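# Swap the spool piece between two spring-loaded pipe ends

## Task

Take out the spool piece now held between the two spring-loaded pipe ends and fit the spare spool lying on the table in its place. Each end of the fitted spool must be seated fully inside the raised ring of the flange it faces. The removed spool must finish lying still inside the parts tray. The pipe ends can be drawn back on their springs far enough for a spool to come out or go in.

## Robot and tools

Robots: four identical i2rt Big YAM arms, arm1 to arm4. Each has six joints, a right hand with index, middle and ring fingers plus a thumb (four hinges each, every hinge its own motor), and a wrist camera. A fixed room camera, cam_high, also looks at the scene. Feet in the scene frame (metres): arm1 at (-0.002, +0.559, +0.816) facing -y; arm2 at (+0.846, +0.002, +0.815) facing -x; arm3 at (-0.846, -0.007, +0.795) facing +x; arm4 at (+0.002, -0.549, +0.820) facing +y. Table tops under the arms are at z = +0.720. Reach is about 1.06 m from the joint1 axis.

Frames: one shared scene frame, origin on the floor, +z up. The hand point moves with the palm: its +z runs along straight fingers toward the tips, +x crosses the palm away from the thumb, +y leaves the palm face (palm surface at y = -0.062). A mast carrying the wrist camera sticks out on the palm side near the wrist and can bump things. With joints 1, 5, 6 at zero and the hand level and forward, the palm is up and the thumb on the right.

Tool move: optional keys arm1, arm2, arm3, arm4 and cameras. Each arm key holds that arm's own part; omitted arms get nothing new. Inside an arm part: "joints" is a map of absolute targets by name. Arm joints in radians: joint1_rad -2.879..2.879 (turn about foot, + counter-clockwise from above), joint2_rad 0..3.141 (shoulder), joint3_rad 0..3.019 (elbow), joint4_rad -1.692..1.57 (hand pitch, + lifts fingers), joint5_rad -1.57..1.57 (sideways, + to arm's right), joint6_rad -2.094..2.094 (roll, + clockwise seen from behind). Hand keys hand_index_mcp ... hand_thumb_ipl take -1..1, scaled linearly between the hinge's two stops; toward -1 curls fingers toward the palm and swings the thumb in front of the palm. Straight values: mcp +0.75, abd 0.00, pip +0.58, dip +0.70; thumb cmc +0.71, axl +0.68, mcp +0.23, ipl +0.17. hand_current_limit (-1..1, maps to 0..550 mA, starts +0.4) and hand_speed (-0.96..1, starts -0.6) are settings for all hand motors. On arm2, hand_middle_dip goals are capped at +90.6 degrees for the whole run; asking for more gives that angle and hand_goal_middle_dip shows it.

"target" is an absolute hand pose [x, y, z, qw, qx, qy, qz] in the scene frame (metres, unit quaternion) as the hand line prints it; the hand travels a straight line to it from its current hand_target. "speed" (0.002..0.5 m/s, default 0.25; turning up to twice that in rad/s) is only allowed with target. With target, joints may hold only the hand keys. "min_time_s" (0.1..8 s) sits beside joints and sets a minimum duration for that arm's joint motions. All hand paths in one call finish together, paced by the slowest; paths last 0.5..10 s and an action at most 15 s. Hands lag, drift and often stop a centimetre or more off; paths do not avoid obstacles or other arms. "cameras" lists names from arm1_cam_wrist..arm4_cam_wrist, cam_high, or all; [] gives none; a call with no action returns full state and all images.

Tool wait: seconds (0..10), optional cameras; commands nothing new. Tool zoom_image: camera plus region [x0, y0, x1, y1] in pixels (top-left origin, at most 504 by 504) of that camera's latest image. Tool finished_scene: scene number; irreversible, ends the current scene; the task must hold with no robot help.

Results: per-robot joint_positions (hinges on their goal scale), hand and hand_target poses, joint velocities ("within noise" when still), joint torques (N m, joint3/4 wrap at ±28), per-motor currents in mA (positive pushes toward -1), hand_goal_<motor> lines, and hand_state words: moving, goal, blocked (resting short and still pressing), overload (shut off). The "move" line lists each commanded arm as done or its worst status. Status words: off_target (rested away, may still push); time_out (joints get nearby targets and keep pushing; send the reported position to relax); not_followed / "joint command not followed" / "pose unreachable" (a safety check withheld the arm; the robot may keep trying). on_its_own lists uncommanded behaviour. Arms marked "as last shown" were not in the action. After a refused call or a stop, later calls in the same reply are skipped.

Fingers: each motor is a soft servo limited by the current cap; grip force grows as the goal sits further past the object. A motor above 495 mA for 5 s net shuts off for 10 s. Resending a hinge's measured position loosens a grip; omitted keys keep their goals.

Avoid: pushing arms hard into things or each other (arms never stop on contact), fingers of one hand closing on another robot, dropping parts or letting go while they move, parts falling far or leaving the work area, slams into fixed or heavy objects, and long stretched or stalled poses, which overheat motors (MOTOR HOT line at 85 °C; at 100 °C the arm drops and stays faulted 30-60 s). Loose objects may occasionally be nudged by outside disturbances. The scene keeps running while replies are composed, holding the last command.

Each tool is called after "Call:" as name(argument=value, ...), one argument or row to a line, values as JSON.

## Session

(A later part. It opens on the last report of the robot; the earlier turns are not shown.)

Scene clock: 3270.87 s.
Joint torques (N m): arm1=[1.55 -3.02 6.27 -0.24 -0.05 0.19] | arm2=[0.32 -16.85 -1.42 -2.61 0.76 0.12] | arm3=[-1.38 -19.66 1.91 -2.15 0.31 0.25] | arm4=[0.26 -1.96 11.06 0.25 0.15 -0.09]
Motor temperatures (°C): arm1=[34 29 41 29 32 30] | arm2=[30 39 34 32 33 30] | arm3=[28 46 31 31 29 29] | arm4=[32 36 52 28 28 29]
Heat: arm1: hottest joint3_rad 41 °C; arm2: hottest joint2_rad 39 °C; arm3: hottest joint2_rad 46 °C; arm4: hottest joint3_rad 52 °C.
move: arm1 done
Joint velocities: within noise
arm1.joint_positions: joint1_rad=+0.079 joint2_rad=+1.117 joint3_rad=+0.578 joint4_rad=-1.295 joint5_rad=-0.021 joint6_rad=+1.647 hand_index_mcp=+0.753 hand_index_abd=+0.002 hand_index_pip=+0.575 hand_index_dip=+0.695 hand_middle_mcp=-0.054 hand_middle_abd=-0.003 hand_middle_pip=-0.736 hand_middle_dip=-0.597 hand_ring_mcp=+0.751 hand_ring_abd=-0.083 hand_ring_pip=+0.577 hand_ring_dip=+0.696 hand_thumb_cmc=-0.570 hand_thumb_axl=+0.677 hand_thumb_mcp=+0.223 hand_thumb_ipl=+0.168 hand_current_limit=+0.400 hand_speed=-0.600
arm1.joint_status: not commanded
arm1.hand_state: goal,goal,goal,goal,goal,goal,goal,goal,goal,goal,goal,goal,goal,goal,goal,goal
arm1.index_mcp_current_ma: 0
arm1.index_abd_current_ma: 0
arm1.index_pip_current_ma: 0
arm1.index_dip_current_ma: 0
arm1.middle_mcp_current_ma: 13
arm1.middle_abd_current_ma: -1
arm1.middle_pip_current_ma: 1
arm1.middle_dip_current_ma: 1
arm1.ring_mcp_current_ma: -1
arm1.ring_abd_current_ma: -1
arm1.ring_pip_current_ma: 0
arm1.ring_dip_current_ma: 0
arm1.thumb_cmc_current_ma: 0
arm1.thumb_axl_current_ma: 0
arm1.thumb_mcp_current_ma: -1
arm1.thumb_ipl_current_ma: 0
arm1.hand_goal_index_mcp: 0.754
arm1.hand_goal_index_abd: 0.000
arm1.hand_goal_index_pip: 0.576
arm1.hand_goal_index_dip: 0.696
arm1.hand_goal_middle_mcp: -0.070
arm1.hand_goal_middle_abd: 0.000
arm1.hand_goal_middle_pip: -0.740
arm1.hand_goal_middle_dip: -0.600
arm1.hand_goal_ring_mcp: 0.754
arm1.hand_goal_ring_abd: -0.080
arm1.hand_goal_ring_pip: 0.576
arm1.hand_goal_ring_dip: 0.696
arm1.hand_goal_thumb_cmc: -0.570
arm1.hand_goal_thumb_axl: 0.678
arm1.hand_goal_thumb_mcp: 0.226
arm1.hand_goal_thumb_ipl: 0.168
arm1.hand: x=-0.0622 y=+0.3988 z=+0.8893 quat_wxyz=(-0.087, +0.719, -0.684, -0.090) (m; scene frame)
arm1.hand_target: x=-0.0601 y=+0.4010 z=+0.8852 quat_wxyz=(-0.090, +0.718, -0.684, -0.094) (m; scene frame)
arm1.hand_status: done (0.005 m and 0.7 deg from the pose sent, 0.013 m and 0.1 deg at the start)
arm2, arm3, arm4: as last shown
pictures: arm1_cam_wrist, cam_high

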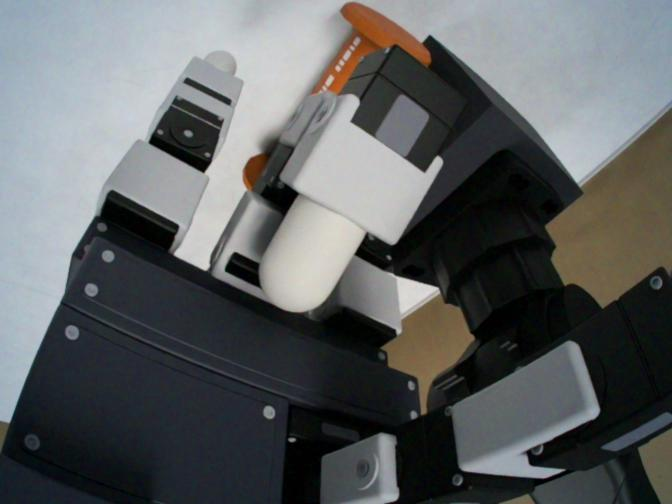

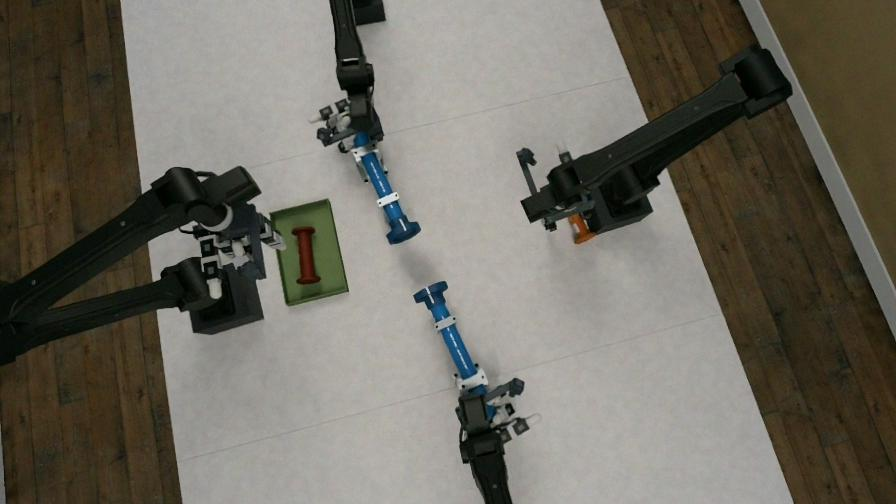

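Call:
move(
  arm1={"joints": {"hand_index_abd": -0.12}},
  cameras=["arm1_cam_wrist"],
)

Scene clock: 3277.23 s.
Joint torques (N m): arm1=[1.61 -3.02 6.31 -0.4 -0.06 0.19] | arm2=[0.15 -16.38 -1.37 -2.54 0.77 0.11] | arm3=[-1.38 -19.66 1.89 -2.17 0.31 0.25] | arm4=[0.32 -2.02 11.06 0.24 0.15 -0.1]
Motor temperatures (°C): arm1=[34 29 40 29 32 30] | arm2=[30 39 34 32 33 30] | arm3=[28 46 31 31 29 29] | arm4=[32 36 52 28 28 29]
Heat: arm1: hottest joint3_rad 40 °C; arm2: hottest joint2_rad 39 °C; arm3: hottest joint2_rad 46 °C; arm4: hottest joint3_rad 52 °C.
move: arm1 done
Joint velocities: within noise
arm1.joint_positions: joint1_rad=+0.079 joint2_rad=+1.117 joint3_rad=+0.578 joint4_rad=-1.294 joint5_rad=-0.021 joint6_rad=+1.647 hand_index_mcp=+0.753 hand_index_abd=-0.118 hand_index_pip=+0.575 hand_index_dip=+0.695 hand_middle_mcp=-0.054 hand_middle_abd=-0.003 hand_middle_pip=-0.736 hand_middle_dip=-0.597 hand_ring_mcp=+0.751 hand_ring_abd=-0.083 hand_ring_pip=+0.577 hand_ring_dip=+0.696 hand_thumb_cmc=-0.570 hand_thumb_axl=+0.677 hand_thumb_mcp=+0.223 hand_thumb_ipl=+0.168 hand_current_limit=+0.400 hand_speed=-0.600
arm1.joint_status: all done
arm1.hand_state: goal,goal,goal,goal,goal,goal,goal,goal,goal,goal,goal,goal,goal,goal,goal,goal
arm1.index_mcp_current_ma: 0
arm1.index_abd_current_ma: 0
arm1.index_pip_current_ma: 0
arm1.index_dip_current_ma: 0
arm1.middle_mcp_current_ma: 13
arm1.middle_abd_current_ma: -1
arm1.middle_pip_current_ma: 1
arm1.middle_dip_current_ma: 1
arm1.ring_mcp_current_ma: -1
arm1.ring_abd_current_ma: -1
arm1.ring_pip_current_ma: 0
arm1.ring_dip_current_ma: 0
arm1.thumb_cmc_current_ma: 0
arm1.thumb_axl_current_ma: 0
arm1.thumb_mcp_current_ma: -1
arm1.thumb_ipl_current_ma: 0
arm1.hand_goal_index_mcp: 0.754
arm1.hand_goal_index_abd: -0.120
arm1.hand_goal_index_pip: 0.576
arm1.hand_goal_index_dip: 0.696
arm1.hand_goal_middle_mcp: -0.070
arm1.hand_goal_middle_abd: 0.000
arm1.hand_goal_middle_pip: -0.740
arm1.hand_goal_middle_dip: -0.600
arm1.hand_goal_ring_mcp: 0.754
arm1.hand_goal_ring_abd: -0.080
arm1.hand_goal_ring_pip: 0.576
arm1.hand_goal_ring_dip: 0.696
arm1.hand_goal_thumb_cmc: -0.570
arm1.hand_goal_thumb_axl: 0.678
arm1.hand_goal_thumb_mcp: 0.226
arm1.hand_goal_thumb_ipl: 0.168
arm1.hand: x=-0.0622 y=+0.3989 z=+0.8892 quat_wxyz=(-0.087, +0.719, -0.684, -0.090) (m; scene frame)
arm1.hand_target: x=-0.0601 y=+0.4011 z=+0.8851 quat_wxyz=(-0.090, +0.718, -0.684, -0.094) (m; scene frame)
arm1.hand_status: not commanded
arm2, arm3, arm4: as last shown
pictures: arm1_cam_wrist

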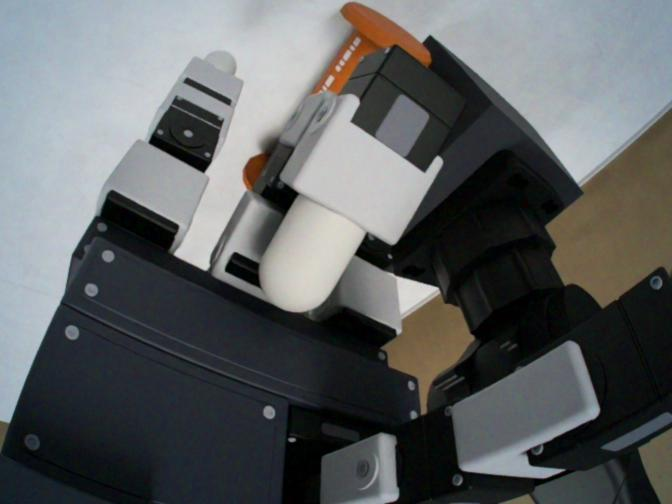

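Call:
move(
  arm1={"joints": {"hand_index_abd": 0.03}},
)

Call:
move(
  arm1={"target": [-0.060, 0.403, 0.876, -0.09, 0.718, -0.6837, -0.0945], "speed": 0.03},
)

Call:
move(
  arm1={"joints": {"hand_index_abd": -0.12}},
  cameras=["arm1_cam_wrist"],
)

Scene clock: 3295.30 s.
Joint torques (N m): arm1=[1.49 -2.9 6.31 -0.32 -0.04 0.17] | arm2=[0.03 -16.73 -1.43 -2.66 0.76 0.11] | arm3=[-1.32 -19.72 1.91 -2.14 0.31 0.25] | arm4=[0.26 -2.08 11.07 0.23 0.16 -0.1]
Motor temperatures (°C): arm1=[34 29 40 29 32 30] | arm2=[30 39 34 32 33 30] | arm3=[28 46 31 31 29 29] | arm4=[32 36 52 28 28 29]
Heat: arm1: hottest joint3_rad 40 °C; arm2: hottest joint2_rad 39 °C; arm3: hottest joint2_rad 46 °C; arm4: hottest joint3_rad 52 °C.
move: arm1 done
Joint velocities: within noise
arm1.joint_positions: joint1_rad=+0.079 joint2_rad=+1.117 joint3_rad=+0.578 joint4_rad=-1.294 joint5_rad=-0.021 joint6_rad=+1.647 hand_index_mcp=+0.753 hand_index_abd=+0.025 hand_index_pip=+0.575 hand_index_dip=+0.695 hand_middle_mcp=-0.054 hand_middle_abd=-0.003 hand_middle_pip=-0.736 hand_middle_dip=-0.597 hand_ring_mcp=+0.751 hand_ring_abd=-0.083 hand_ring_pip=+0.577 hand_ring_dip=+0.696 hand_thumb_cmc=-0.570 hand_thumb_axl=+0.677 hand_thumb_mcp=+0.223 hand_thumb_ipl=+0.168 hand_current_limit=+0.400 hand_speed=-0.600
arm1.joint_status: all done
arm1.hand_state: goal,goal,goal,goal,goal,goal,goal,goal,goal,goal,goal,goal,goal,goal,goal,goal
arm1.index_mcp_current_ma: 0
arm1.index_abd_current_ma: -1
arm1.index_pip_current_ma: 0
arm1.index_dip_current_ma: 0
arm1.middle_mcp_current_ma: 13
arm1.middle_abd_current_ma: -1
arm1.middle_pip_current_ma: 1
arm1.middle_dip_current_ma: 1
arm1.ring_mcp_current_ma: -1
arm1.ring_abd_current_ma: -1
arm1.ring_pip_current_ma: 0
arm1.ring_dip_current_ma: 0
arm1.thumb_cmc_current_ma: 0
arm1.thumb_axl_current_ma: 0
arm1.thumb_mcp_current_ma: -1
arm1.thumb_ipl_current_ma: 0
arm1.hand_goal_index_mcp: 0.754
arm1.hand_goal_index_abd: 0.030
arm1.hand_goal_index_pip: 0.576
arm1.hand_goal_index_dip: 0.696
arm1.hand_goal_middle_mcp: -0.070
arm1.hand_goal_middle_abd: 0.000
arm1.hand_goal_middle_pip: -0.740
arm1.hand_goal_middle_dip: -0.600
arm1.hand_goal_ring_mcp: 0.754
arm1.hand_goal_ring_abd: -0.080
arm1.hand_goal_ring_pip: 0.576
arm1.hand_goal_ring_dip: 0.696
arm1.hand_goal_thumb_cmc: -0.570
arm1.hand_goal_thumb_axl: 0.678
arm1.hand_goal_thumb_mcp: 0.226
arm1.hand_goal_thumb_ipl: 0.168
arm1.hand: x=-0.0622 y=+0.3989 z=+0.8892 quat_wxyz=(-0.087, +0.719, -0.684, -0.090) (m; scene frame)
arm1.hand_target: x=-0.0601 y=+0.4011 z=+0.8851 quat_wxyz=(-0.090, +0.718, -0.684, -0.094) (m; scene frame)
arm1.hand_status: not commanded
arm2, arm3, arm4: as last shown
pictures: none

Scene clock: 3296.30 s.
Joint torques (N m): arm1=[1.44 -3.25 6.2 -0.44 -0.06 0.19] | arm2=[0.09 -16.85 -1.44 -2.61 0.76 0.11] | arm3=[-1.32 -19.72 1.92 -2.15 0.31 0.25] | arm4=[0.26 -2.08 11.04 0.24 0.15 -0.1]
Motor temperatures (°C): arm1=[34 29 40 29 32 30] | arm2=[30 39 34 32 33 30] | arm3=[28 46 31 31 29 29] | arm4=[32 36 52 28 28 29]
Heat: arm1: hottest joint3_rad 40 °C; arm2: hottest joint2_rad 39 °C; arm3: hottest joint2_rad 46 °C; arm4: hottest joint3_rad 52 °C.
move: arm1 done
Joint velocities: within noise
arm1.joint_positions: joint1_rad=+0.081 joint2_rad=+1.129 joint3_rad=+0.558 joint4_rad=-1.263 joint5_rad=-0.021 joint6_rad=+1.648 hand_index_mcp=+0.753 hand_index_abd=+0.025 hand_index_pip=+0.575 hand_index_dip=+0.695 hand_middle_mcp=-0.054 hand_middle_abd=-0.003 hand_middle_pip=-0.736 hand_middle_dip=-0.597 hand_ring_mcp=+0.751 hand_ring_abd=-0.083 hand_ring_pip=+0.577 hand_ring_dip=+0.696 hand_thumb_cmc=-0.570 hand_thumb_axl=+0.677 hand_thumb_mcp=+0.223 hand_thumb_ipl=+0.168 hand_current_limit=+0.400 hand_speed=-0.600
arm1.joint_status: not commanded
arm1.hand_state: goal,goal,goal,goal,goal,goal,goal,goal,goal,goal,goal,goal,goal,goal,goal,goal
arm1.index_mcp_current_ma: 0
arm1.index_abd_current_ma: -1
arm1.index_pip_current_ma: 0
arm1.index_dip_current_ma: 0
arm1.middle_mcp_current_ma: 13
arm1.middle_abd_current_ma: -1
arm1.middle_pip_current_ma: 1
arm1.middle_dip_current_ma: 1
arm1.ring_mcp_current_ma: -1
arm1.ring_abd_current_ma: -1
arm1.ring_pip_current_ma: 0
arm1.ring_dip_current_ma: 0
arm1.thumb_cmc_current_ma: 0
arm1.thumb_axl_current_ma: 0
arm1.thumb_mcp_current_ma: -1
arm1.thumb_ipl_current_ma: 0
arm1.hand_goal_index_mcp: 0.754
arm1.hand_goal_index_abd: 0.030
arm1.hand_goal_index_pip: 0.576
arm1.hand_goal_index_dip: 0.696
arm1.hand_goal_middle_mcp: -0.070
arm1.hand_goal_middle_abd: 0.000
arm1.hand_goal_middle_pip: -0.740
arm1.hand_goal_middle_dip: -0.600
arm1.hand_goal_ring_mcp: 0.754
arm1.hand_goal_ring_abd: -0.080
arm1.hand_goal_ring_pip: 0.576
arm1.hand_goal_ring_dip: 0.696
arm1.hand_goal_thumb_cmc: -0.570
arm1.hand_goal_thumb_axl: 0.678
arm1.hand_goal_thumb_mcp: 0.226
arm1.hand_goal_thumb_ipl: 0.168
arm1.hand: x=-0.0622 y=+0.4006 z=+0.8802 quat_wxyz=(-0.086, +0.719, -0.684, -0.090) (m; scene frame)
arm1.hand_target: x=-0.0601 y=+0.4030 z=+0.8761 quat_wxyz=(-0.090, +0.718, -0.684, -0.094) (m; scene frame)
arm1.hand_status: done (0.005 m and 0.7 deg from the pose sent, 0.014 m and 0.7 deg at the start)
arm2.joint_positions: joint1_rad=-0.016 joint2_rad=+1.603 joint3_rad=+0.751 joint4_rad=-0.620 joint5_rad=-0.003 joint6_rad=+1.324 hand_index_mcp=-0.438 hand_index_abd=-0.001 hand_index_pip=-0.038 hand_index_dip=-0.320 hand_middle_mcp=-0.509 hand_middle_abd=+0.013 hand_middle_pip=-0.258 hand_middle_dip=-0.305 hand_ring_mcp=-0.424 hand_ring_abd=+0.015 hand_ring_pip=-0.263 hand_ring_dip=-0.297 hand_thumb_cmc=-0.571 hand_thumb_axl=+0.683 hand_thumb_mcp=+0.240 hand_thumb_ipl=+0.166 hand_current_limit=+0.750 hand_speed=-0.600
arm2.joint_status: not commanded
arm2.hand_state: goal,goal,blocked,blocked,blocked,goal,blocked,blocked,blocked,goal,blocked,blocked,goal,goal,goal,goal
arm2.index_mcp_current_ma: 18
arm2.index_abd_current_ma: 0
arm2.index_pip_current_ma: -80
arm2.index_dip_current_ma: -34
arm2.middle_mcp_current_ma: 297
arm2.middle_abd_current_ma: 15
arm2.middle_pip_current_ma: 481
arm2.middle_dip_current_ma: 481
arm2.ring_mcp_current_ma: 481
arm2.ring_abd_current_ma: 18
arm2.ring_pip_current_ma: 481
arm2.ring_dip_current_ma: 481
arm2.thumb_cmc_current_ma: 0
arm2.thumb_axl_current_ma: 6
arm2.thumb_mcp_current_ma: 29
arm2.thumb_ipl_current_ma: -2
arm2.hand_goal_index_mcp: -0.450
arm2.hand_goal_index_abd: 0.000
arm2.hand_goal_index_pip: 0.000
arm2.hand_goal_index_dip: -0.300
arm2.hand_goal_middle_mcp: -0.600
arm2.hand_goal_middle_abd: 0.000
arm2.hand_goal_middle_pip: -0.500
arm2.hand_goal_middle_dip: -0.500
arm2.hand_goal_ring_mcp: -0.600
arm2.hand_goal_ring_abd: 0.000
arm2.hand_goal_ring_pip: -0.500
arm2.hand_goal_ring_dip: -0.500
arm2.hand_goal_thumb_cmc: -0.570
arm2.hand_goal_thumb_axl: 0.678
arm2.hand_goal_thumb_mcp: 0.226
arm2.hand_goal_thumb_ipl: 0.168
arm2.hand: x=+0.4734 y=+0.1072 z=+0.7898 quat_wxyz=(-0.053, -0.100, +0.994, +0.002) (m; scene frame)
arm2.hand_target: x=+0.5339 y=+0.1135 z=+0.7894 quat_wxyz=(+0.000, -0.081, +0.997, +0.000) (m; scene frame)
arm2.hand_status: not commanded
arm3.joint_positions: joint1_rad=-0.074 joint2_rad=+1.803 joint3_rad=+1.086 joint4_rad=-0.790 joint5_rad=-0.004 joint6_rad=+1.238 hand_index_mcp=-0.400 hand_index_abd=-0.001 hand_index_pip=+0.007 hand_index_dip=-0.297 hand_middle_mcp=-0.518 hand_middle_abd=+0.009 hand_middle_pip=-0.215 hand_middle_dip=-0.383 hand_ring_mcp=-0.468 hand_ring_abd=+0.005 hand_ring_pip=-0.219 hand_ring_dip=-0.329 hand_thumb_cmc=-0.570 hand_thumb_axl=+0.677 hand_thumb_mcp=+0.223 hand_thumb_ipl=+0.168 hand_current_limit=+0.750 hand_speed=-0.600
arm3.joint_status: not commanded
arm3.hand_state: blocked,goal,goal,goal,blocked,goal,blocked,blocked,blocked,goal,blocked,blocked,goal,goal,goal,goal
arm3.index_mcp_current_ma: 84
arm3.index_abd_current_ma: -2
arm3.index_pip_current_ma: 24
arm3.index_dip_current_ma: 9
arm3.middle_mcp_current_ma: 383
arm3.middle_abd_current_ma: 29
arm3.middle_pip_current_ma: 481
arm3.middle_dip_current_ma: 481
arm3.ring_mcp_current_ma: 481
arm3.ring_abd_current_ma: 15
arm3.ring_pip_current_ma: 481
arm3.ring_dip_current_ma: 481
arm3.thumb_cmc_current_ma: 0
arm3.thumb_axl_current_ma: -2
arm3.thumb_mcp_current_ma: -14
arm3.thumb_ipl_current_ma: -1
arm3.hand_goal_index_mcp: -0.420
arm3.hand_goal_index_abd: 0.000
arm3.hand_goal_index_pip: 0.000
arm3.hand_goal_index_dip: -0.300
arm3.hand_goal_middle_mcp: -0.600
arm3.hand_goal_middle_abd: 0.000
arm3.hand_goal_middle_pip: -0.500
arm3.hand_goal_middle_dip: -0.500
arm3.hand_goal_ring_mcp: -0.600
arm3.hand_goal_ring_abd: 0.000
arm3.hand_goal_ring_pip: -0.500
arm3.hand_goal_ring_dip: -0.500
arm3.hand_goal_thumb_cmc: -0.570
arm3.hand_goal_thumb_axl: 0.678
arm3.hand_goal_thumb_mcp: 0.226
arm3.hand_goal_thumb_ipl: 0.168
arm3.hand: x=-0.3758 y=-0.1550 z=+0.7874 quat_wxyz=(+0.009, +0.994, +0.103, +0.037) (m; scene frame)
arm3.hand_target: x=-0.4206 y=-0.1577 z=+0.7898 quat_wxyz=(+0.000, +0.997, +0.081, +0.000) (m; scene frame)
arm3.hand_status: not commanded
arm4: as last shown
pictures: none

Scene clock: 3296.80 s.
Joint torques (N m): arm1=[1.55 -2.84 6.28 -0.27 -0.01 0.18] | arm2=[0.03 -16.56 -1.43 -2.61 0.78 0.12] | arm3=[-1.26 -19.6 1.94 -2.15 0.31 0.24] | arm4=[0.26 -2.08 11.07 0.25 0.16 -0.1]
Motor temperatures (°C): arm1=[34 29 40 29 32 30] | arm2=[30 39 34 32 33 30] | arm3=[28 46 31 31 29 29] | arm4=[32 36 52 28 28 29]
Heat: arm1: hottest joint3_rad 40 °C; arm2: hottest joint2_rad 39 °C; arm3: hottest joint2_rad 46 °C; arm4: hottest joint3_rad 52 °C.
move: arm1 off_target
Joint velocities: within noise
arm1.joint_positions: joint1_rad=+0.081 joint2_rad=+1.129 joint3_rad=+0.557 joint4_rad=-1.266 joint5_rad=-0.023 joint6_rad=+1.650 hand_index_mcp=+0.753 hand_index_abd=-0.053 hand_index_pip=+0.575 hand_index_dip=+0.695 hand_middle_mcp=-0.054 hand_middle_abd=-0.003 hand_middle_pip=-0.736 hand_middle_dip=-0.597 hand_ring_mcp=+0.751 hand_ring_abd=-0.083 hand_ring_pip=+0.577 hand_ring_dip=+0.696 hand_thumb_cmc=-0.570 hand_thumb_axl=+0.677 hand_thumb_mcp=+0.223 hand_thumb_ipl=+0.168 hand_current_limit=+0.400 hand_speed=-0.600
arm1.joint_status: hand_index_abd off_target (ended at -0.053, target -0.120)
arm1.hand_state: goal,blocked,goal,goal,goal,goal,goal,goal,goal,goal,goal,goal,goal,goal,goal,goal
arm1.index_mcp_current_ma: 0
arm1.index_abd_current_ma: 97
arm1.index_pip_current_ma: 0
arm1.index_dip_current_ma: 0
arm1.middle_mcp_current_ma: 13
arm1.middle_abd_current_ma: -1
arm1.middle_pip_current_ma: 1
arm1.middle_dip_current_ma: 1
arm1.ring_mcp_current_ma: -1
arm1.ring_abd_current_ma: -1
arm1.ring_pip_current_ma: 0
arm1.ring_dip_current_ma: 0
arm1.thumb_cmc_current_ma: 0
arm1.thumb_axl_current_ma: 0
arm1.thumb_mcp_current_ma: -1
arm1.thumb_ipl_current_ma: 0
arm1.hand_goal_index_mcp: 0.754
arm1.hand_goal_index_abd: -0.120
arm1.hand_goal_index_pip: 0.576
arm1.hand_goal_index_dip: 0.696
arm1.hand_goal_middle_mcp: -0.070
arm1.hand_goal_middle_abd: 0.000
arm1.hand_goal_middle_pip: -0.740
arm1.hand_goal_middle_dip: -0.600
arm1.hand_goal_ring_mcp: 0.754
arm1.hand_goal_ring_abd: -0.080
arm1.hand_goal_ring_pip: 0.576
arm1.hand_goal_ring_dip: 0.696
arm1.hand_goal_thumb_cmc: -0.570
arm1.hand_goal_thumb_axl: 0.678
arm1.hand_goal_thumb_mcp: 0.226
arm1.hand_goal_thumb_ipl: 0.168
arm1.hand: x=-0.0620 y=+0.4020 z=+0.8801 quat_wxyz=(-0.088, +0.718, -0.684, -0.091) (m; scene frame)
arm1.hand_target: x=-0.0601 y=+0.4030 z=+0.8762 quat_wxyz=(-0.090, +0.718, -0.684, -0.094) (m; scene frame)
arm1.hand_status: not commanded
arm2, arm3: as last shown
arm4.joint_positions: joint1_rad=+0.313 joint2_rad=+0.829 joint3_rad=+0.863 joint4_rad=-1.650 joint5_rad=+0.000 joint6_rad=+1.932 hand_index_mcp=+0.755 hand_index_abd=+0.076 hand_index_pip=+0.579 hand_index_dip=+0.699 hand_middle_mcp=-0.054 hand_middle_abd=-0.003 hand_middle_pip=-0.735 hand_middle_dip=-0.597 hand_ring_mcp=+0.749 hand_ring_abd=-0.077 hand_ring_pip=+0.573 hand_ring_dip=+0.694 hand_thumb_cmc=-0.569 hand_thumb_axl=+0.677 hand_thumb_mcp=+0.222 hand_thumb_ipl=+0.168 hand_current_limit=+0.400 hand_speed=-0.600
arm4.joint_status: not commanded
arm4.hand_state: goal,goal,goal,goal,goal,goal,goal,goal,goal,goal,goal,goal,goal,goal,goal,goal
arm4.index_mcp_current_ma: 2
arm4.index_abd_current_ma: -8
arm4.index_pip_current_ma: 6
arm4.index_dip_current_ma: 8
arm4.middle_mcp_current_ma: 54
arm4.middle_abd_current_ma: -7
arm4.middle_pip_current_ma: 12
arm4.middle_dip_current_ma: 6
arm4.ring_mcp_current_ma: -12
arm4.ring_abd_current_ma: 6
arm4.ring_pip_current_ma: -7
arm4.ring_dip_current_ma: -4
arm4.thumb_cmc_current_ma: 1
arm4.thumb_axl_current_ma: -2
arm4.thumb_mcp_current_ma: -13
arm4.thumb_ipl_current_ma: -1
arm4.hand_goal_index_mcp: 0.754
arm4.hand_goal_index_abd: 0.080
arm4.hand_goal_index_pip: 0.576
arm4.hand_goal_index_dip: 0.696
arm4.hand_goal_middle_mcp: -0.070
arm4.hand_goal_middle_abd: 0.000
arm4.hand_goal_middle_pip: -0.740
arm4.hand_goal_middle_dip: -0.600
arm4.hand_goal_ring_mcp: 0.754
arm4.hand_goal_ring_abd: -0.080
arm4.hand_goal_ring_pip: 0.576
arm4.hand_goal_ring_dip: 0.696
arm4.hand_goal_thumb_cmc: -0.570
arm4.hand_goal_thumb_axl: 0.678
arm4.hand_goal_thumb_mcp: 0.226
arm4.hand_goal_thumb_ipl: 0.168
arm4.hand: x=+0.0215 y=-0.3982 z=+1.0442 quat_wxyz=(+0.019, +0.707, +0.707, -0.008) (m; scene frame)
arm4.hand_target: x=+0.0202 y=-0.3904 z=+1.0597 quat_wxyz=(+0.000, +0.707, +0.707, +0.000) (m; scene frame)
arm4.hand_status: not commanded
pictures: arm1_cam_wrist

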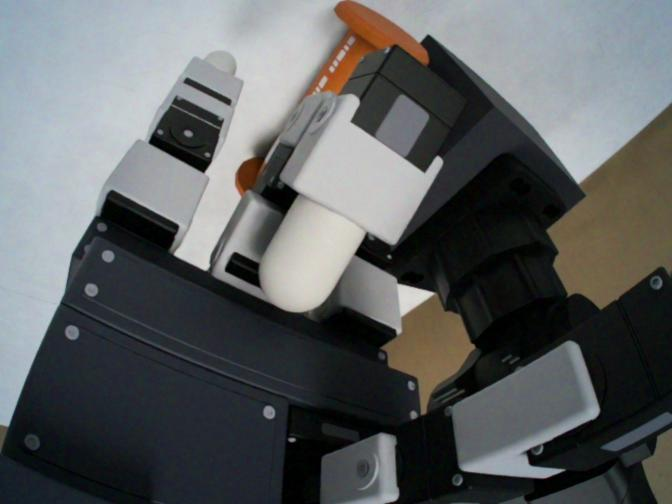

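Call:
move(
  arm1={"joints": {"hand_index_abd": -0.25, "hand_ring_abd": 0.1}},
  cameras=["arm1_cam_wrist", "cam_high"],
)

Call:
zoom_image(
  camera="cam_high",
  region=[540, 180, 640, 260],
)

Scene clock: 3305.70 s.
Joint torques (N m): arm1=[1.32 -2.96 6.27 0.35 0.07 0.15] | arm2=[0.15 -16.56 -1.4 -2.62 0.77 0.12] | arm3=[-1.38 -19.66 1.91 -2.17 0.31 0.24] | arm4=[0.26 -2.08 11.06 0.21 0.16 -0.1]
Motor temperatures (°C): arm1=[34 29 40 29 32 30] | arm2=[30 39 34 32 33 30] | arm3=[28 46 31 31 29 29] | arm4=[32 35 52 28 28 29]
Heat: arm1: hottest joint3_rad 40 °C; arm2: hottest joint2_rad 39 °C; arm3: hottest joint2_rad 46 °C; arm4: hottest joint3_rad 52 °C.
move: arm1 off_target
Joint velocities: within noise
arm1.joint_positions: joint1_rad=+0.081 joint2_rad=+1.129 joint3_rad=+0.557 joint4_rad=-1.280 joint5_rad=-0.025 joint6_rad=+1.652 hand_index_mcp=+0.753 hand_index_abd=-0.154 hand_index_pip=+0.575 hand_index_dip=+0.695 hand_middle_mcp=-0.054 hand_middle_abd=-0.003 hand_middle_pip=-0.736 hand_middle_dip=-0.597 hand_ring_mcp=+0.751 hand_ring_abd=+0.093 hand_ring_pip=+0.577 hand_ring_dip=+0.696 hand_thumb_cmc=-0.570 hand_thumb_axl=+0.677 hand_thumb_mcp=+0.223 hand_thumb_ipl=+0.168 hand_current_limit=+0.400 hand_speed=-0.600
arm1.joint_status: hand_index_abd off_target (ended at -0.154, target -0.250); the others done
arm1.hand_state: goal,blocked,goal,goal,goal,goal,goal,goal,goal,goal,goal,goal,goal,goal,goal,goal
arm1.index_mcp_current_ma: 0
arm1.index_abd_current_ma: 172
arm1.index_pip_current_ma: 0
arm1.index_dip_current_ma: 0
arm1.middle_mcp_current_ma: 13
arm1.middle_abd_current_ma: -1
arm1.middle_pip_current_ma: 1
arm1.middle_dip_current_ma: 1
arm1.ring_mcp_current_ma: -1
arm1.ring_abd_current_ma: -3
arm1.ring_pip_current_ma: 0
arm1.ring_dip_current_ma: 0
arm1.thumb_cmc_current_ma: 0
arm1.thumb_axl_current_ma: 0
arm1.thumb_mcp_current_ma: -1
arm1.thumb_ipl_current_ma: 0
arm1.hand_goal_index_mcp: 0.754
arm1.hand_goal_index_abd: -0.250
arm1.hand_goal_index_pip: 0.576
arm1.hand_goal_index_dip: 0.696
arm1.hand_goal_middle_mcp: -0.070
arm1.hand_goal_middle_abd: 0.000
arm1.hand_goal_middle_pip: -0.740
arm1.hand_goal_middle_dip: -0.600
arm1.hand_goal_ring_mcp: 0.754
arm1.hand_goal_ring_abd: 0.100
arm1.hand_goal_ring_pip: 0.576
arm1.hand_goal_ring_dip: 0.696
arm1.hand_goal_thumb_cmc: -0.570
arm1.hand_goal_thumb_axl: 0.678
arm1.hand_goal_thumb_mcp: 0.226
arm1.hand_goal_thumb_ipl: 0.168
arm1.hand: x=-0.0620 y=+0.4056 z=+0.8814 quat_wxyz=(-0.093, +0.717, -0.684, -0.096) (m; scene frame)
arm1.hand_target: x=-0.0600 y=+0.4030 z=+0.8761 quat_wxyz=(-0.090, +0.718, -0.684, -0.094) (m; scene frame)
arm1.hand_status: not commanded
arm2, arm3, arm4: as last shown
pictures: arm1_cam_wrist, cam_high

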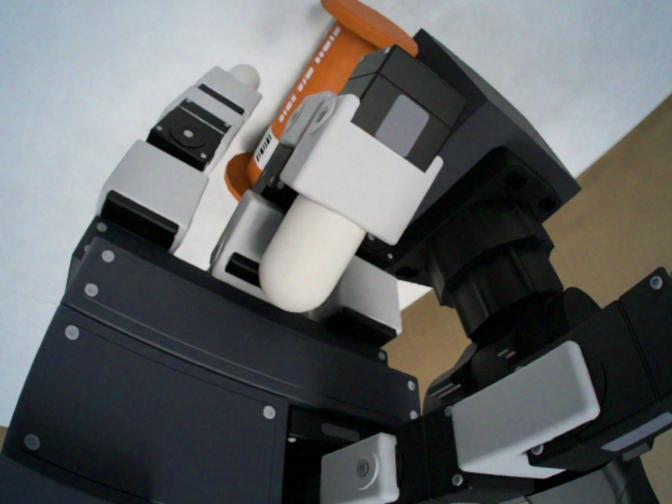

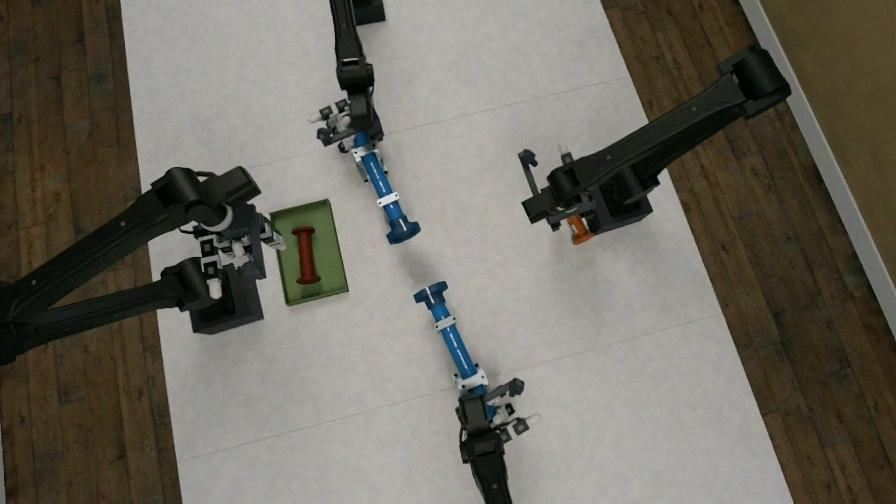

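Scaled by 5.040 from the camera's 896x504 image, which has a finer 1280x720 frame.

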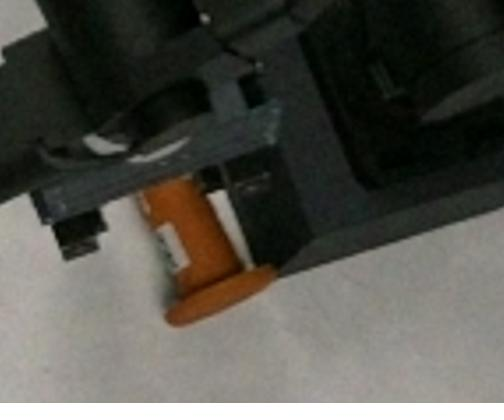

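Call:
move(
  arm1={"joints": {"hand_index_abd": -0.32, "hand_ring_abd": 0.2}},
)

Call:
move(
  arm1={"target": [-0.060, 0.375, 0.880, -0.09, 0.718, -0.6837, -0.0945], "speed": 0.03},
  cameras=["arm1_cam_wrist", "cam_high"],
)

Call:
zoom_image(
  camera="cam_high",
  region=[540, 180, 640, 260],
)

Scene clock: 3319.10 s.
Joint torques (N m): arm1=[1.32 -3.14 6.2 0.75 0.1 0.16] | arm2=[0.03 -16.56 -1.42 -2.63 0.76 0.12] | arm3=[-1.32 -19.78 1.92 -2.14 0.31 0.25] | arm4=[0.26 -2.02 11.04 0.25 0.16 -0.11]
Motor temperatures (°C): arm1=[34 29 39 29 32 30] | arm2=[30 39 34 32 33 30] | arm3=[28 46 31 31 29 29] | arm4=[31 35 52 28 28 29]
Heat: arm1: hottest joint3_rad 39 °C; arm2: hottest joint2_rad 39 °C; arm3: hottest joint2_rad 46 °C; arm4: hottest joint3_rad 52 °C.
move: arm1 off_target
Joint velocities: within noise
arm1.joint_positions: joint1_rad=+0.081 joint2_rad=+1.129 joint3_rad=+0.557 joint4_rad=-1.289 joint5_rad=-0.025 joint6_rad=+1.653 hand_index_mcp=+0.757 hand_index_abd=-0.295 hand_index_pip=+0.578 hand_index_dip=+0.696 hand_middle_mcp=-0.054 hand_middle_abd=-0.003 hand_middle_pip=-0.736 hand_middle_dip=-0.597 hand_ring_mcp=+0.751 hand_ring_abd=+0.192 hand_ring_pip=+0.577 hand_ring_dip=+0.696 hand_thumb_cmc=-0.570 hand_thumb_axl=+0.677 hand_thumb_mcp=+0.223 hand_thumb_ipl=+0.168 hand_current_limit=+0.400 hand_speed=-0.600
arm1.joint_status: hand_index_abd off_target (ended at -0.295, target -0.320); the others done
arm1.hand_state: goal,blocked,goal,goal,goal,goal,goal,goal,goal,goal,goal,goal,goal,goal,goal,goal
arm1.index_mcp_current_ma: 1
arm1.index_abd_current_ma: 19
arm1.index_pip_current_ma: 0
arm1.index_dip_current_ma: 0
arm1.middle_mcp_current_ma: 12
arm1.middle_abd_current_ma: -1
arm1.middle_pip_current_ma: 1
arm1.middle_dip_current_ma: 1
arm1.ring_mcp_current_ma: -1
arm1.ring_abd_current_ma: -3
arm1.ring_pip_current_ma: 0
arm1.ring_dip_current_ma: 0
arm1.thumb_cmc_current_ma: 0
arm1.thumb_axl_current_ma: 0
arm1.thumb_mcp_current_ma: -1
arm1.thumb_ipl_current_ma: 0
arm1.hand_goal_index_mcp: 0.754
arm1.hand_goal_index_abd: -0.320
arm1.hand_goal_index_pip: 0.576
arm1.hand_goal_index_dip: 0.696
arm1.hand_goal_middle_mcp: -0.070
arm1.hand_goal_middle_abd: 0.000
arm1.hand_goal_middle_pip: -0.740
arm1.hand_goal_middle_dip: -0.600
arm1.hand_goal_ring_mcp: 0.754
arm1.hand_goal_ring_abd: 0.200
arm1.hand_goal_ring_pip: 0.576
arm1.hand_goal_ring_dip: 0.696
arm1.hand_goal_thumb_cmc: -0.570
arm1.hand_goal_thumb_axl: 0.678
arm1.hand_goal_thumb_mcp: 0.226
arm1.hand_goal_thumb_ipl: 0.168
arm1.hand: x=-0.0621 y=+0.4078 z=+0.8822 quat_wxyz=(-0.096, +0.716, -0.684, -0.099) (m; scene frame)
arm1.hand_target: x=-0.0601 y=+0.4031 z=+0.8762 quat_wxyz=(-0.090, +0.718, -0.684, -0.095) (m; scene frame)
arm1.hand_status: not commanded
arm2, arm3, arm4: as last shown
pictures: none

Scene clock: 3320.57 s.
Joint torques (N m): arm1=[0.26 -3.08 9.36 1.05 0.24 0] | arm2=[-0.15 -16.91 -1.4 -2.65 0.76 0.11] | arm3=[-1.44 -19.6 1.89 -2.14 0.31 0.25] | arm4=[0.26 -2.08 11.07 0.24 0.15 -0.09]
Motor temperatures (°C): arm1=[34 29 39 29 32 30] | arm2=[30 39 34 32 33 30] | arm3=[28 46 31 31 29 29] | arm4=[31 35 52 28 28 29]
Heat: arm1: hottest joint3_rad 39 °C; arm2: hottest joint2_rad 39 °C; arm3: hottest joint2_rad 46 °C; arm4: hottest joint3_rad 52 °C.
move: arm1 off_target
Joint velocities: within noise
arm1.joint_positions: joint1_rad=+0.081 joint2_rad=+1.194 joint3_rad=+0.589 joint4_rad=-1.294 joint5_rad=-0.025 joint6_rad=+1.653 hand_index_mcp=+0.756 hand_index_abd=-0.268 hand_index_pip=+0.578 hand_index_dip=+0.696 hand_middle_mcp=-0.054 hand_middle_abd=-0.003 hand_middle_pip=-0.736 hand_middle_dip=-0.597 hand_ring_mcp=+0.751 hand_ring_abd=+0.192 hand_ring_pip=+0.577 hand_ring_dip=+0.696 hand_thumb_cmc=-0.570 hand_thumb_axl=+0.677 hand_thumb_mcp=+0.223 hand_thumb_ipl=+0.168 hand_current_limit=+0.400 hand_speed=-0.600
arm1.joint_status: not commanded
arm1.hand_state: goal,blocked,goal,goal,goal,goal,goal,goal,goal,goal,goal,goal,goal,goal,goal,goal
arm1.index_mcp_current_ma: 0
arm1.index_abd_current_ma: 64
arm1.index_pip_current_ma: 1
arm1.index_dip_current_ma: 0
arm1.middle_mcp_current_ma: 12
arm1.middle_abd_current_ma: -1
arm1.middle_pip_current_ma: 1
arm1.middle_dip_current_ma: 1
arm1.ring_mcp_current_ma: -1
arm1.ring_abd_current_ma: -3
arm1.ring_pip_current_ma: 0
arm1.ring_dip_current_ma: 0
arm1.thumb_cmc_current_ma: 0
arm1.thumb_axl_current_ma: 0
arm1.thumb_mcp_current_ma: -1
arm1.thumb_ipl_current_ma: 0
arm1.hand_goal_index_mcp: 0.754
arm1.hand_goal_index_abd: -0.320
arm1.hand_goal_index_pip: 0.576
arm1.hand_goal_index_dip: 0.696
arm1.hand_goal_middle_mcp: -0.070
arm1.hand_goal_middle_abd: 0.000
arm1.hand_goal_middle_pip: -0.740
arm1.hand_goal_middle_dip: -0.600
arm1.hand_goal_ring_mcp: 0.754
arm1.hand_goal_ring_abd: 0.200
arm1.hand_goal_ring_pip: 0.576
arm1.hand_goal_ring_dip: 0.696
arm1.hand_goal_thumb_cmc: -0.570
arm1.hand_goal_thumb_axl: 0.678
arm1.hand_goal_thumb_mcp: 0.226
arm1.hand_goal_thumb_ipl: 0.168
arm1.hand: x=-0.0610 y=+0.3994 z=+0.8815 quat_wxyz=(-0.108, +0.714, -0.682, -0.114) (m; scene frame)
arm1.hand_target: x=-0.0597 y=+0.3758 z=+0.8813 quat_wxyz=(-0.090, +0.718, -0.684, -0.094) (m; scene frame)
arm1.hand_status: off_target (0.024 m and 3.1 deg from the pose sent, 0.033 m and 0.9 deg at the start)
arm2, arm3, arm4: as last shown
pictures: arm1_cam_wrist, cam_high

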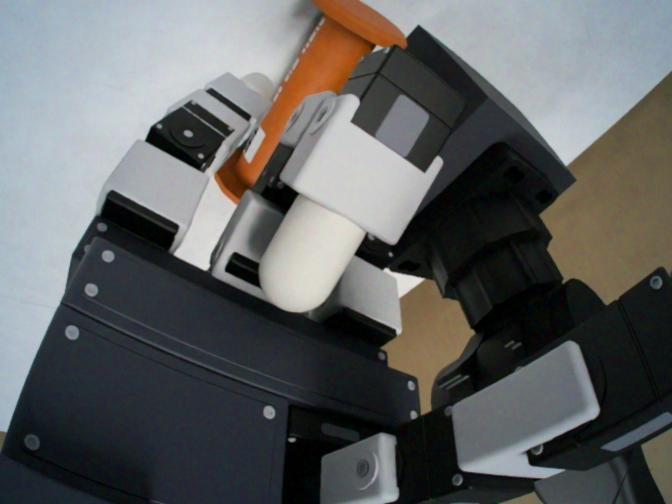

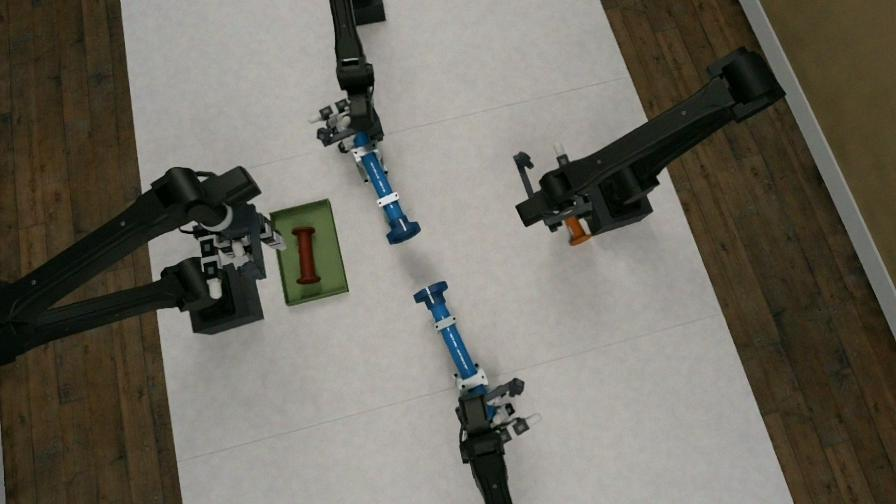

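Scaled by 5.040 from the camera's 896x504 image, which has a finer 1280x720 frame.

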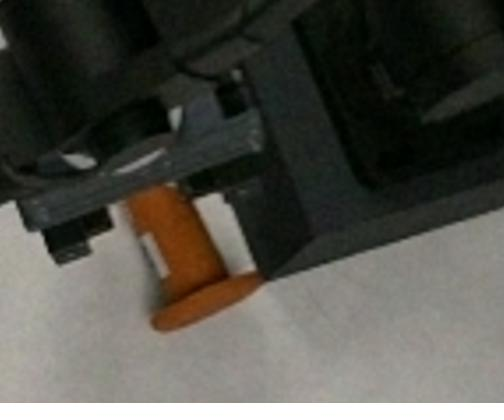

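Call:
move(
  arm1={"target": [-0.060, 0.352, 0.880, -0.09, 0.718, -0.6837, -0.0945], "speed": 0.03},
  cameras=["arm1_cam_wrist", "cam_high"],
)

Call:
zoom_image(
  camera="cam_high",
  region=[520, 180, 640, 270],
)

Scene clock: 3332.23 s.
Joint torques (N m): arm1=[-0.32 -3.78 8.27 0.54 0.29 -0.06] | arm2=[-0.09 -16.91 -1.46 -2.61 0.77 0.11] | arm3=[-1.32 -19.66 1.91 -2.13 0.32 0.25] | arm4=[0.26 -2.08 11.06 0.25 0.15 -0.1]
Motor temperatures (°C): arm1=[34 29 40 29 32 30] | arm2=[30 39 34 32 33 30] | arm3=[28 46 31 31 29 29] | arm4=[31 35 53 28 28 29]
Heat: arm1: hottest joint3_rad 40 °C; arm2: hottest joint2_rad 39 °C; arm3: hottest joint2_rad 46 °C; arm4: hottest joint3_rad 53 °C.
move: arm1 off_target
Joint velocities: within noise
arm1.joint_positions: joint1_rad=+0.078 joint2_rad=+1.257 joint3_rad=+0.656 joint4_rad=-1.266 joint5_rad=-0.023 joint6_rad=+1.651 hand_index_mcp=+0.760 hand_index_abd=-0.317 hand_index_pip=+0.580 hand_index_dip=+0.697 hand_middle_mcp=-0.054 hand_middle_abd=-0.003 hand_middle_pip=-0.736 hand_middle_dip=-0.597 hand_ring_mcp=+0.751 hand_ring_abd=+0.192 hand_ring_pip=+0.577 hand_ring_dip=+0.696 hand_thumb_cmc=-0.571 hand_thumb_axl=+0.677 hand_thumb_mcp=+0.223 hand_thumb_ipl=+0.168 hand_current_limit=+0.400 hand_speed=-0.600
arm1.joint_status: not commanded
arm1.hand_state: goal,goal,goal,goal,goal,goal,goal,goal,goal,goal,goal,goal,goal,goal,goal,goal
arm1.index_mcp_current_ma: 3
arm1.index_abd_current_ma: 1
arm1.index_pip_current_ma: 1
arm1.index_dip_current_ma: 0
arm1.middle_mcp_current_ma: 12
arm1.middle_abd_current_ma: -1
arm1.middle_pip_current_ma: 1
arm1.middle_dip_current_ma: 1
arm1.ring_mcp_current_ma: -1
arm1.ring_abd_current_ma: -3
arm1.ring_pip_current_ma: 0
arm1.ring_dip_current_ma: 0
arm1.thumb_cmc_current_ma: 0
arm1.thumb_axl_current_ma: 0
arm1.thumb_mcp_current_ma: -1
arm1.thumb_ipl_current_ma: 0
arm1.hand_goal_index_mcp: 0.754
arm1.hand_goal_index_abd: -0.320
arm1.hand_goal_index_pip: 0.576
arm1.hand_goal_index_dip: 0.696
arm1.hand_goal_middle_mcp: -0.070
arm1.hand_goal_middle_abd: 0.000
arm1.hand_goal_middle_pip: -0.740
arm1.hand_goal_middle_dip: -0.600
arm1.hand_goal_ring_mcp: 0.754
arm1.hand_goal_ring_abd: 0.200
arm1.hand_goal_ring_pip: 0.576
arm1.hand_goal_ring_dip: 0.696
arm1.hand_goal_thumb_cmc: -0.570
arm1.hand_goal_thumb_axl: 0.678
arm1.hand_goal_thumb_mcp: 0.226
arm1.hand_goal_thumb_ipl: 0.168
arm1.on_its_own: hand_index_abd moved -0.049 to your old target -0.320
arm1.hand: x=-0.0579 y=+0.3674 z=+0.8841 quat_wxyz=(-0.097, +0.716, -0.684, -0.102) (m; scene frame)
arm1.hand_target: x=-0.0598 y=+0.3525 z=+0.8806 quat_wxyz=(-0.090, +0.718, -0.684, -0.094) (m; scene frame)
arm1.hand_status: off_target (0.016 m and 1.3 deg from the pose sent, 0.047 m and 3.1 deg at the start)
arm2, arm3, arm4: as last shown
pictures: arm1_cam_wrist, cam_high

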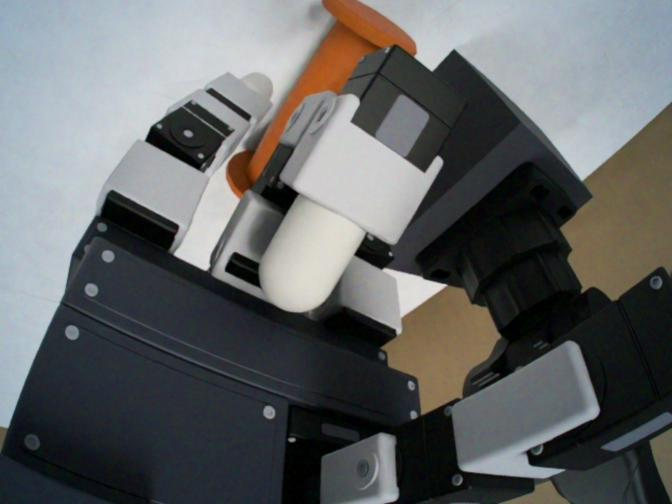

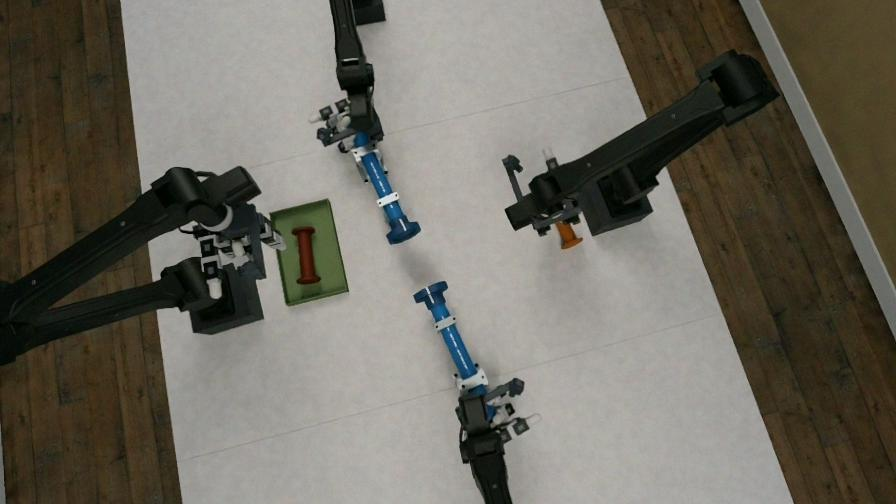

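Scaled by 4.200 from the camera's 896x504 image, which has a finer 1280x720 frame.

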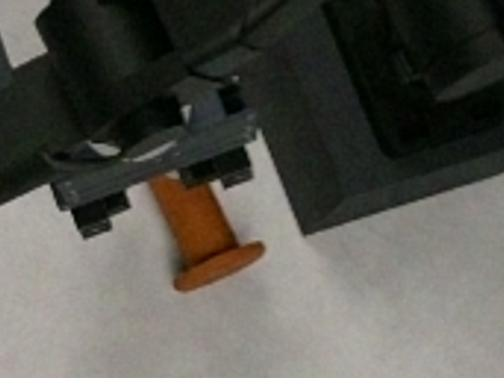

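Call:
move(
  arm1={"target": [-0.055, 0.305, 0.882, -0.09, 0.718, -0.6837, -0.0945], "speed": 0.04},
  cameras=["arm1_cam_wrist", "cam_high"],
)

Call:
zoom_image(
  camera="cam_high",
  region=[500, 180, 620, 270],
)

Scene clock: 3340.80 s.
Joint torques (N m): arm1=[-0.62 -6.89 9.89 -0.54 0.14 -0.03] | arm2=[0.09 -16.5 -1.39 -2.59 0.77 0.12] | arm3=[-1.38 -19.66 1.91 -2.14 0.31 0.25] | arm4=[0.26 -2.08 11.06 0.21 0.15 -0.1]
Motor temperatures (°C): arm1=[34 29 40 29 32 30] | arm2=[30 39 34 32 33 30] | arm3=[28 46 31 31 29 29] | arm4=[31 35 53 28 28 29]
Heat: arm1: hottest joint3_rad 40 °C; arm2: hottest joint2_rad 39 °C; arm3: hottest joint2_rad 46 °C; arm4: hottest joint3_rad 53 °C.
move: arm1 off_target
Joint velocities: within noise
arm1.joint_positions: joint1_rad=+0.076 joint2_rad=+1.396 joint3_rad=+0.755 joint4_rad=-1.239 joint5_rad=-0.019 joint6_rad=+1.646 hand_index_mcp=+0.756 hand_index_abd=-0.323 hand_index_pip=+0.579 hand_index_dip=+0.697 hand_middle_mcp=-0.055 hand_middle_abd=-0.003 hand_middle_pip=-0.736 hand_middle_dip=-0.597 hand_ring_mcp=+0.751 hand_ring_abd=+0.193 hand_ring_pip=+0.577 hand_ring_dip=+0.696 hand_thumb_cmc=-0.571 hand_thumb_axl=+0.677 hand_thumb_mcp=+0.223 hand_thumb_ipl=+0.168 hand_current_limit=+0.400 hand_speed=-0.600
arm1.joint_status: not commanded
arm1.hand_state: goal,goal,goal,goal,goal,goal,goal,goal,goal,goal,goal,goal,goal,goal,goal,goal
arm1.index_mcp_current_ma: 0
arm1.index_abd_current_ma: -1
arm1.index_pip_current_ma: 1
arm1.index_dip_current_ma: 0
arm1.middle_mcp_current_ma: 12
arm1.middle_abd_current_ma: -1
arm1.middle_pip_current_ma: 1
arm1.middle_dip_current_ma: 1
arm1.ring_mcp_current_ma: -1
arm1.ring_abd_current_ma: -3
arm1.ring_pip_current_ma: 0
arm1.ring_dip_current_ma: 0
arm1.thumb_cmc_current_ma: 0
arm1.thumb_axl_current_ma: 0
arm1.thumb_mcp_current_ma: -1
arm1.thumb_ipl_current_ma: 0
arm1.hand_goal_index_mcp: 0.754
arm1.hand_goal_index_abd: -0.320
arm1.hand_goal_index_pip: 0.576
arm1.hand_goal_index_dip: 0.696
arm1.hand_goal_middle_mcp: -0.070
arm1.hand_goal_middle_abd: 0.000
arm1.hand_goal_middle_pip: -0.740
arm1.hand_goal_middle_dip: -0.600
arm1.hand_goal_ring_mcp: 0.754
arm1.hand_goal_ring_abd: 0.200
arm1.hand_goal_ring_pip: 0.576
arm1.hand_goal_ring_dip: 0.696
arm1.hand_goal_thumb_cmc: -0.570
arm1.hand_goal_thumb_axl: 0.678
arm1.hand_goal_thumb_mcp: 0.226
arm1.hand_goal_thumb_ipl: 0.168
arm1.hand: x=-0.0540 y=+0.3253 z=+0.8774 quat_wxyz=(-0.100, +0.716, -0.683, -0.108) (m; scene frame)
arm1.hand_target: x=-0.0550 y=+0.3056 z=+0.8824 quat_wxyz=(-0.090, +0.718, -0.684, -0.095) (m; scene frame)
arm1.hand_status: off_target (0.021 m and 1.9 deg from the pose sent, 0.063 m and 1.3 deg at the start)
arm2, arm3, arm4: as last shown
pictures: arm1_cam_wrist, cam_high

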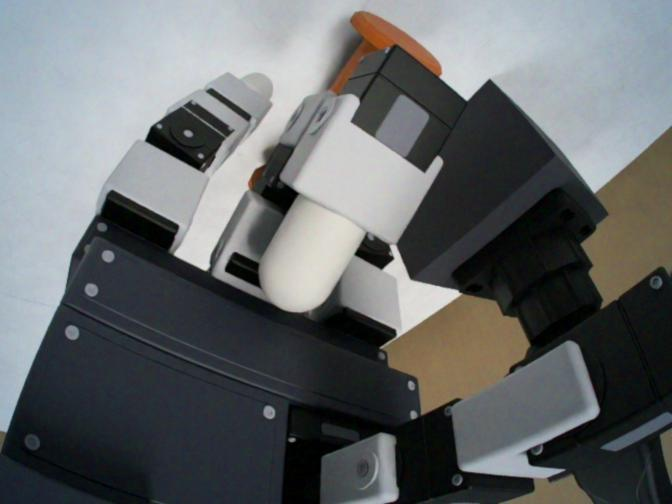

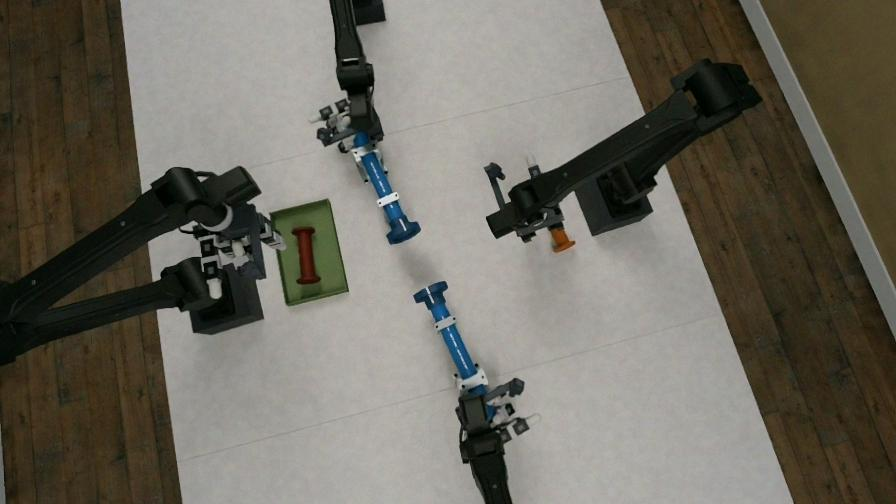

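Scaled by 4.200 from the camera's 896x504 image, which has a finer 1280x720 frame.

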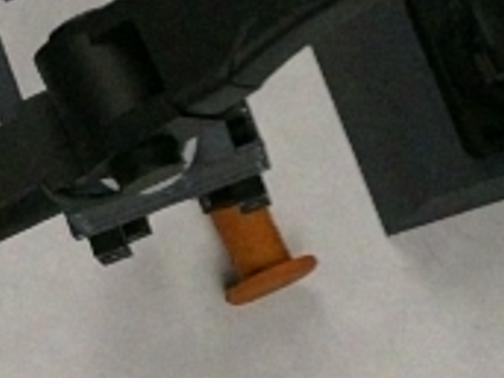

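Call:
move(
  arm1={"target": [-0.055, 0.318, 0.925, -0.09, 0.718, -0.6837, -0.0945], "speed": 0.1},
  cameras=["arm1_cam_wrist", "cam_high"],
)

Call:
zoom_image(
  camera="cam_high",
  region=[500, 180, 620, 270],
)

Scene clock: 3355.17 s.
Joint torques (N m): arm1=[-0.03 -8.23 10.43 -1.28 0.1 0.02] | arm2=[0.03 -16.73 -1.47 -2.58 0.77 0.12] | arm3=[-1.38 -19.66 1.89 -2.15 0.31 0.24] | arm4=[0.44 -2.08 11.07 0.23 0.15 -0.1]
Motor temperatures (°C): arm1=[34 29 40 29 32 30] | arm2=[30 39 34 32 33 30] | arm3=[28 46 31 31 29 29] | arm4=[31 35 53 28 28 29]
Heat: arm1: hottest joint3_rad 40 °C; arm2: hottest joint2_rad 39 °C; arm3: hottest joint2_rad 46 °C; arm4: hottest joint3_rad 53 °C.
move: arm1 off_target
Joint velocities: within noise
arm1.joint_positions: joint1_rad=+0.076 joint2_rad=+1.320 joint3_rad=+0.787 joint4_rad=-1.355 joint5_rad=-0.019 joint6_rad=+1.646 hand_index_mcp=+0.756 hand_index_abd=-0.323 hand_index_pip=+0.579 hand_index_dip=+0.697 hand_middle_mcp=-0.055 hand_middle_abd=-0.003 hand_middle_pip=-0.736 hand_middle_dip=-0.597 hand_ring_mcp=+0.751 hand_ring_abd=+0.193 hand_ring_pip=+0.577 hand_ring_dip=+0.696 hand_thumb_cmc=-0.571 hand_thumb_axl=+0.677 hand_thumb_mcp=+0.223 hand_thumb_ipl=+0.168 hand_current_limit=+0.400 hand_speed=-0.600
arm1.joint_status: not commanded
arm1.hand_state: goal,goal,goal,goal,goal,goal,goal,goal,goal,goal,goal,goal,goal,goal,goal,goal
arm1.index_mcp_current_ma: 0
arm1.index_abd_current_ma: -1
arm1.index_pip_current_ma: 1
arm1.index_dip_current_ma: 0
arm1.middle_mcp_current_ma: 12
arm1.middle_abd_current_ma: -1
arm1.middle_pip_current_ma: 1
arm1.middle_dip_current_ma: 1
arm1.ring_mcp_current_ma: -1
arm1.ring_abd_current_ma: -3
arm1.ring_pip_current_ma: 0
arm1.ring_dip_current_ma: 0
arm1.thumb_cmc_current_ma: 0
arm1.thumb_axl_current_ma: 0
arm1.thumb_mcp_current_ma: -1
arm1.thumb_ipl_current_ma: 0
arm1.hand_goal_index_mcp: 0.754
arm1.hand_goal_index_abd: -0.320
arm1.hand_goal_index_pip: 0.576
arm1.hand_goal_index_dip: 0.696
arm1.hand_goal_middle_mcp: -0.070
arm1.hand_goal_middle_abd: 0.000
arm1.hand_goal_middle_pip: -0.740
arm1.hand_goal_middle_dip: -0.600
arm1.hand_goal_ring_mcp: 0.754
arm1.hand_goal_ring_abd: 0.200
arm1.hand_goal_ring_pip: 0.576
arm1.hand_goal_ring_dip: 0.696
arm1.hand_goal_thumb_cmc: -0.570
arm1.hand_goal_thumb_axl: 0.678
arm1.hand_goal_thumb_mcp: 0.226
arm1.hand_goal_thumb_ipl: 0.168
arm1.hand: x=-0.0551 y=+0.3342 z=+0.9114 quat_wxyz=(-0.103, +0.715, -0.682, -0.111) (m; scene frame)
arm1.hand_target: x=-0.0551 y=+0.3186 z=+0.9249 quat_wxyz=(-0.090, +0.718, -0.684, -0.094) (m; scene frame)
arm1.hand_status: off_target (0.021 m and 2.4 deg from the pose sent, 0.048 m and 1.9 deg at the start)
arm2, arm3, arm4: as last shown
pictures: arm1_cam_wrist, cam_high

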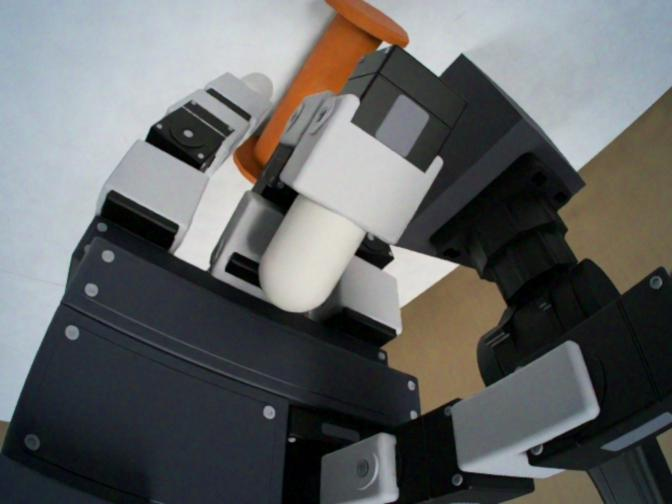

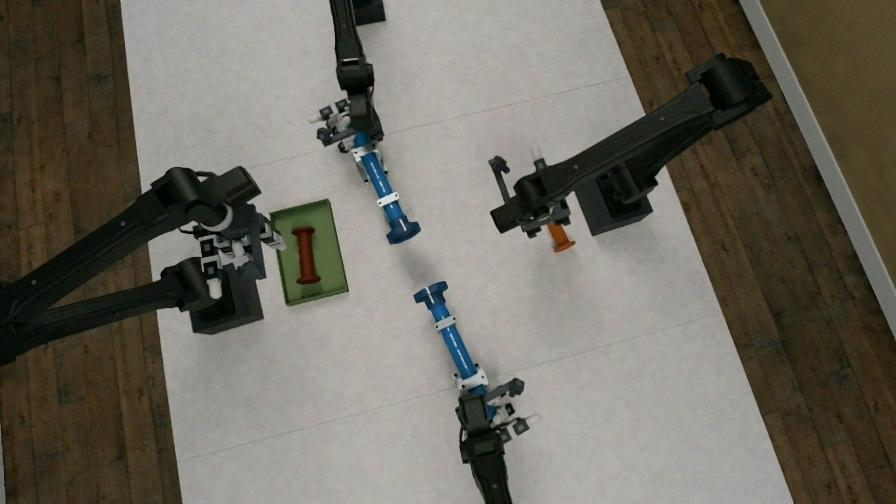

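Scaled by 4.200 from the camera's 896x504 image, which has a finer 1280x720 frame.

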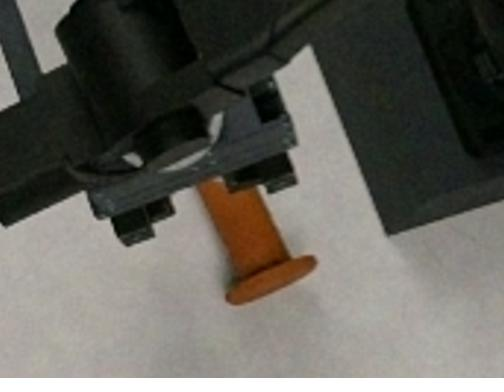

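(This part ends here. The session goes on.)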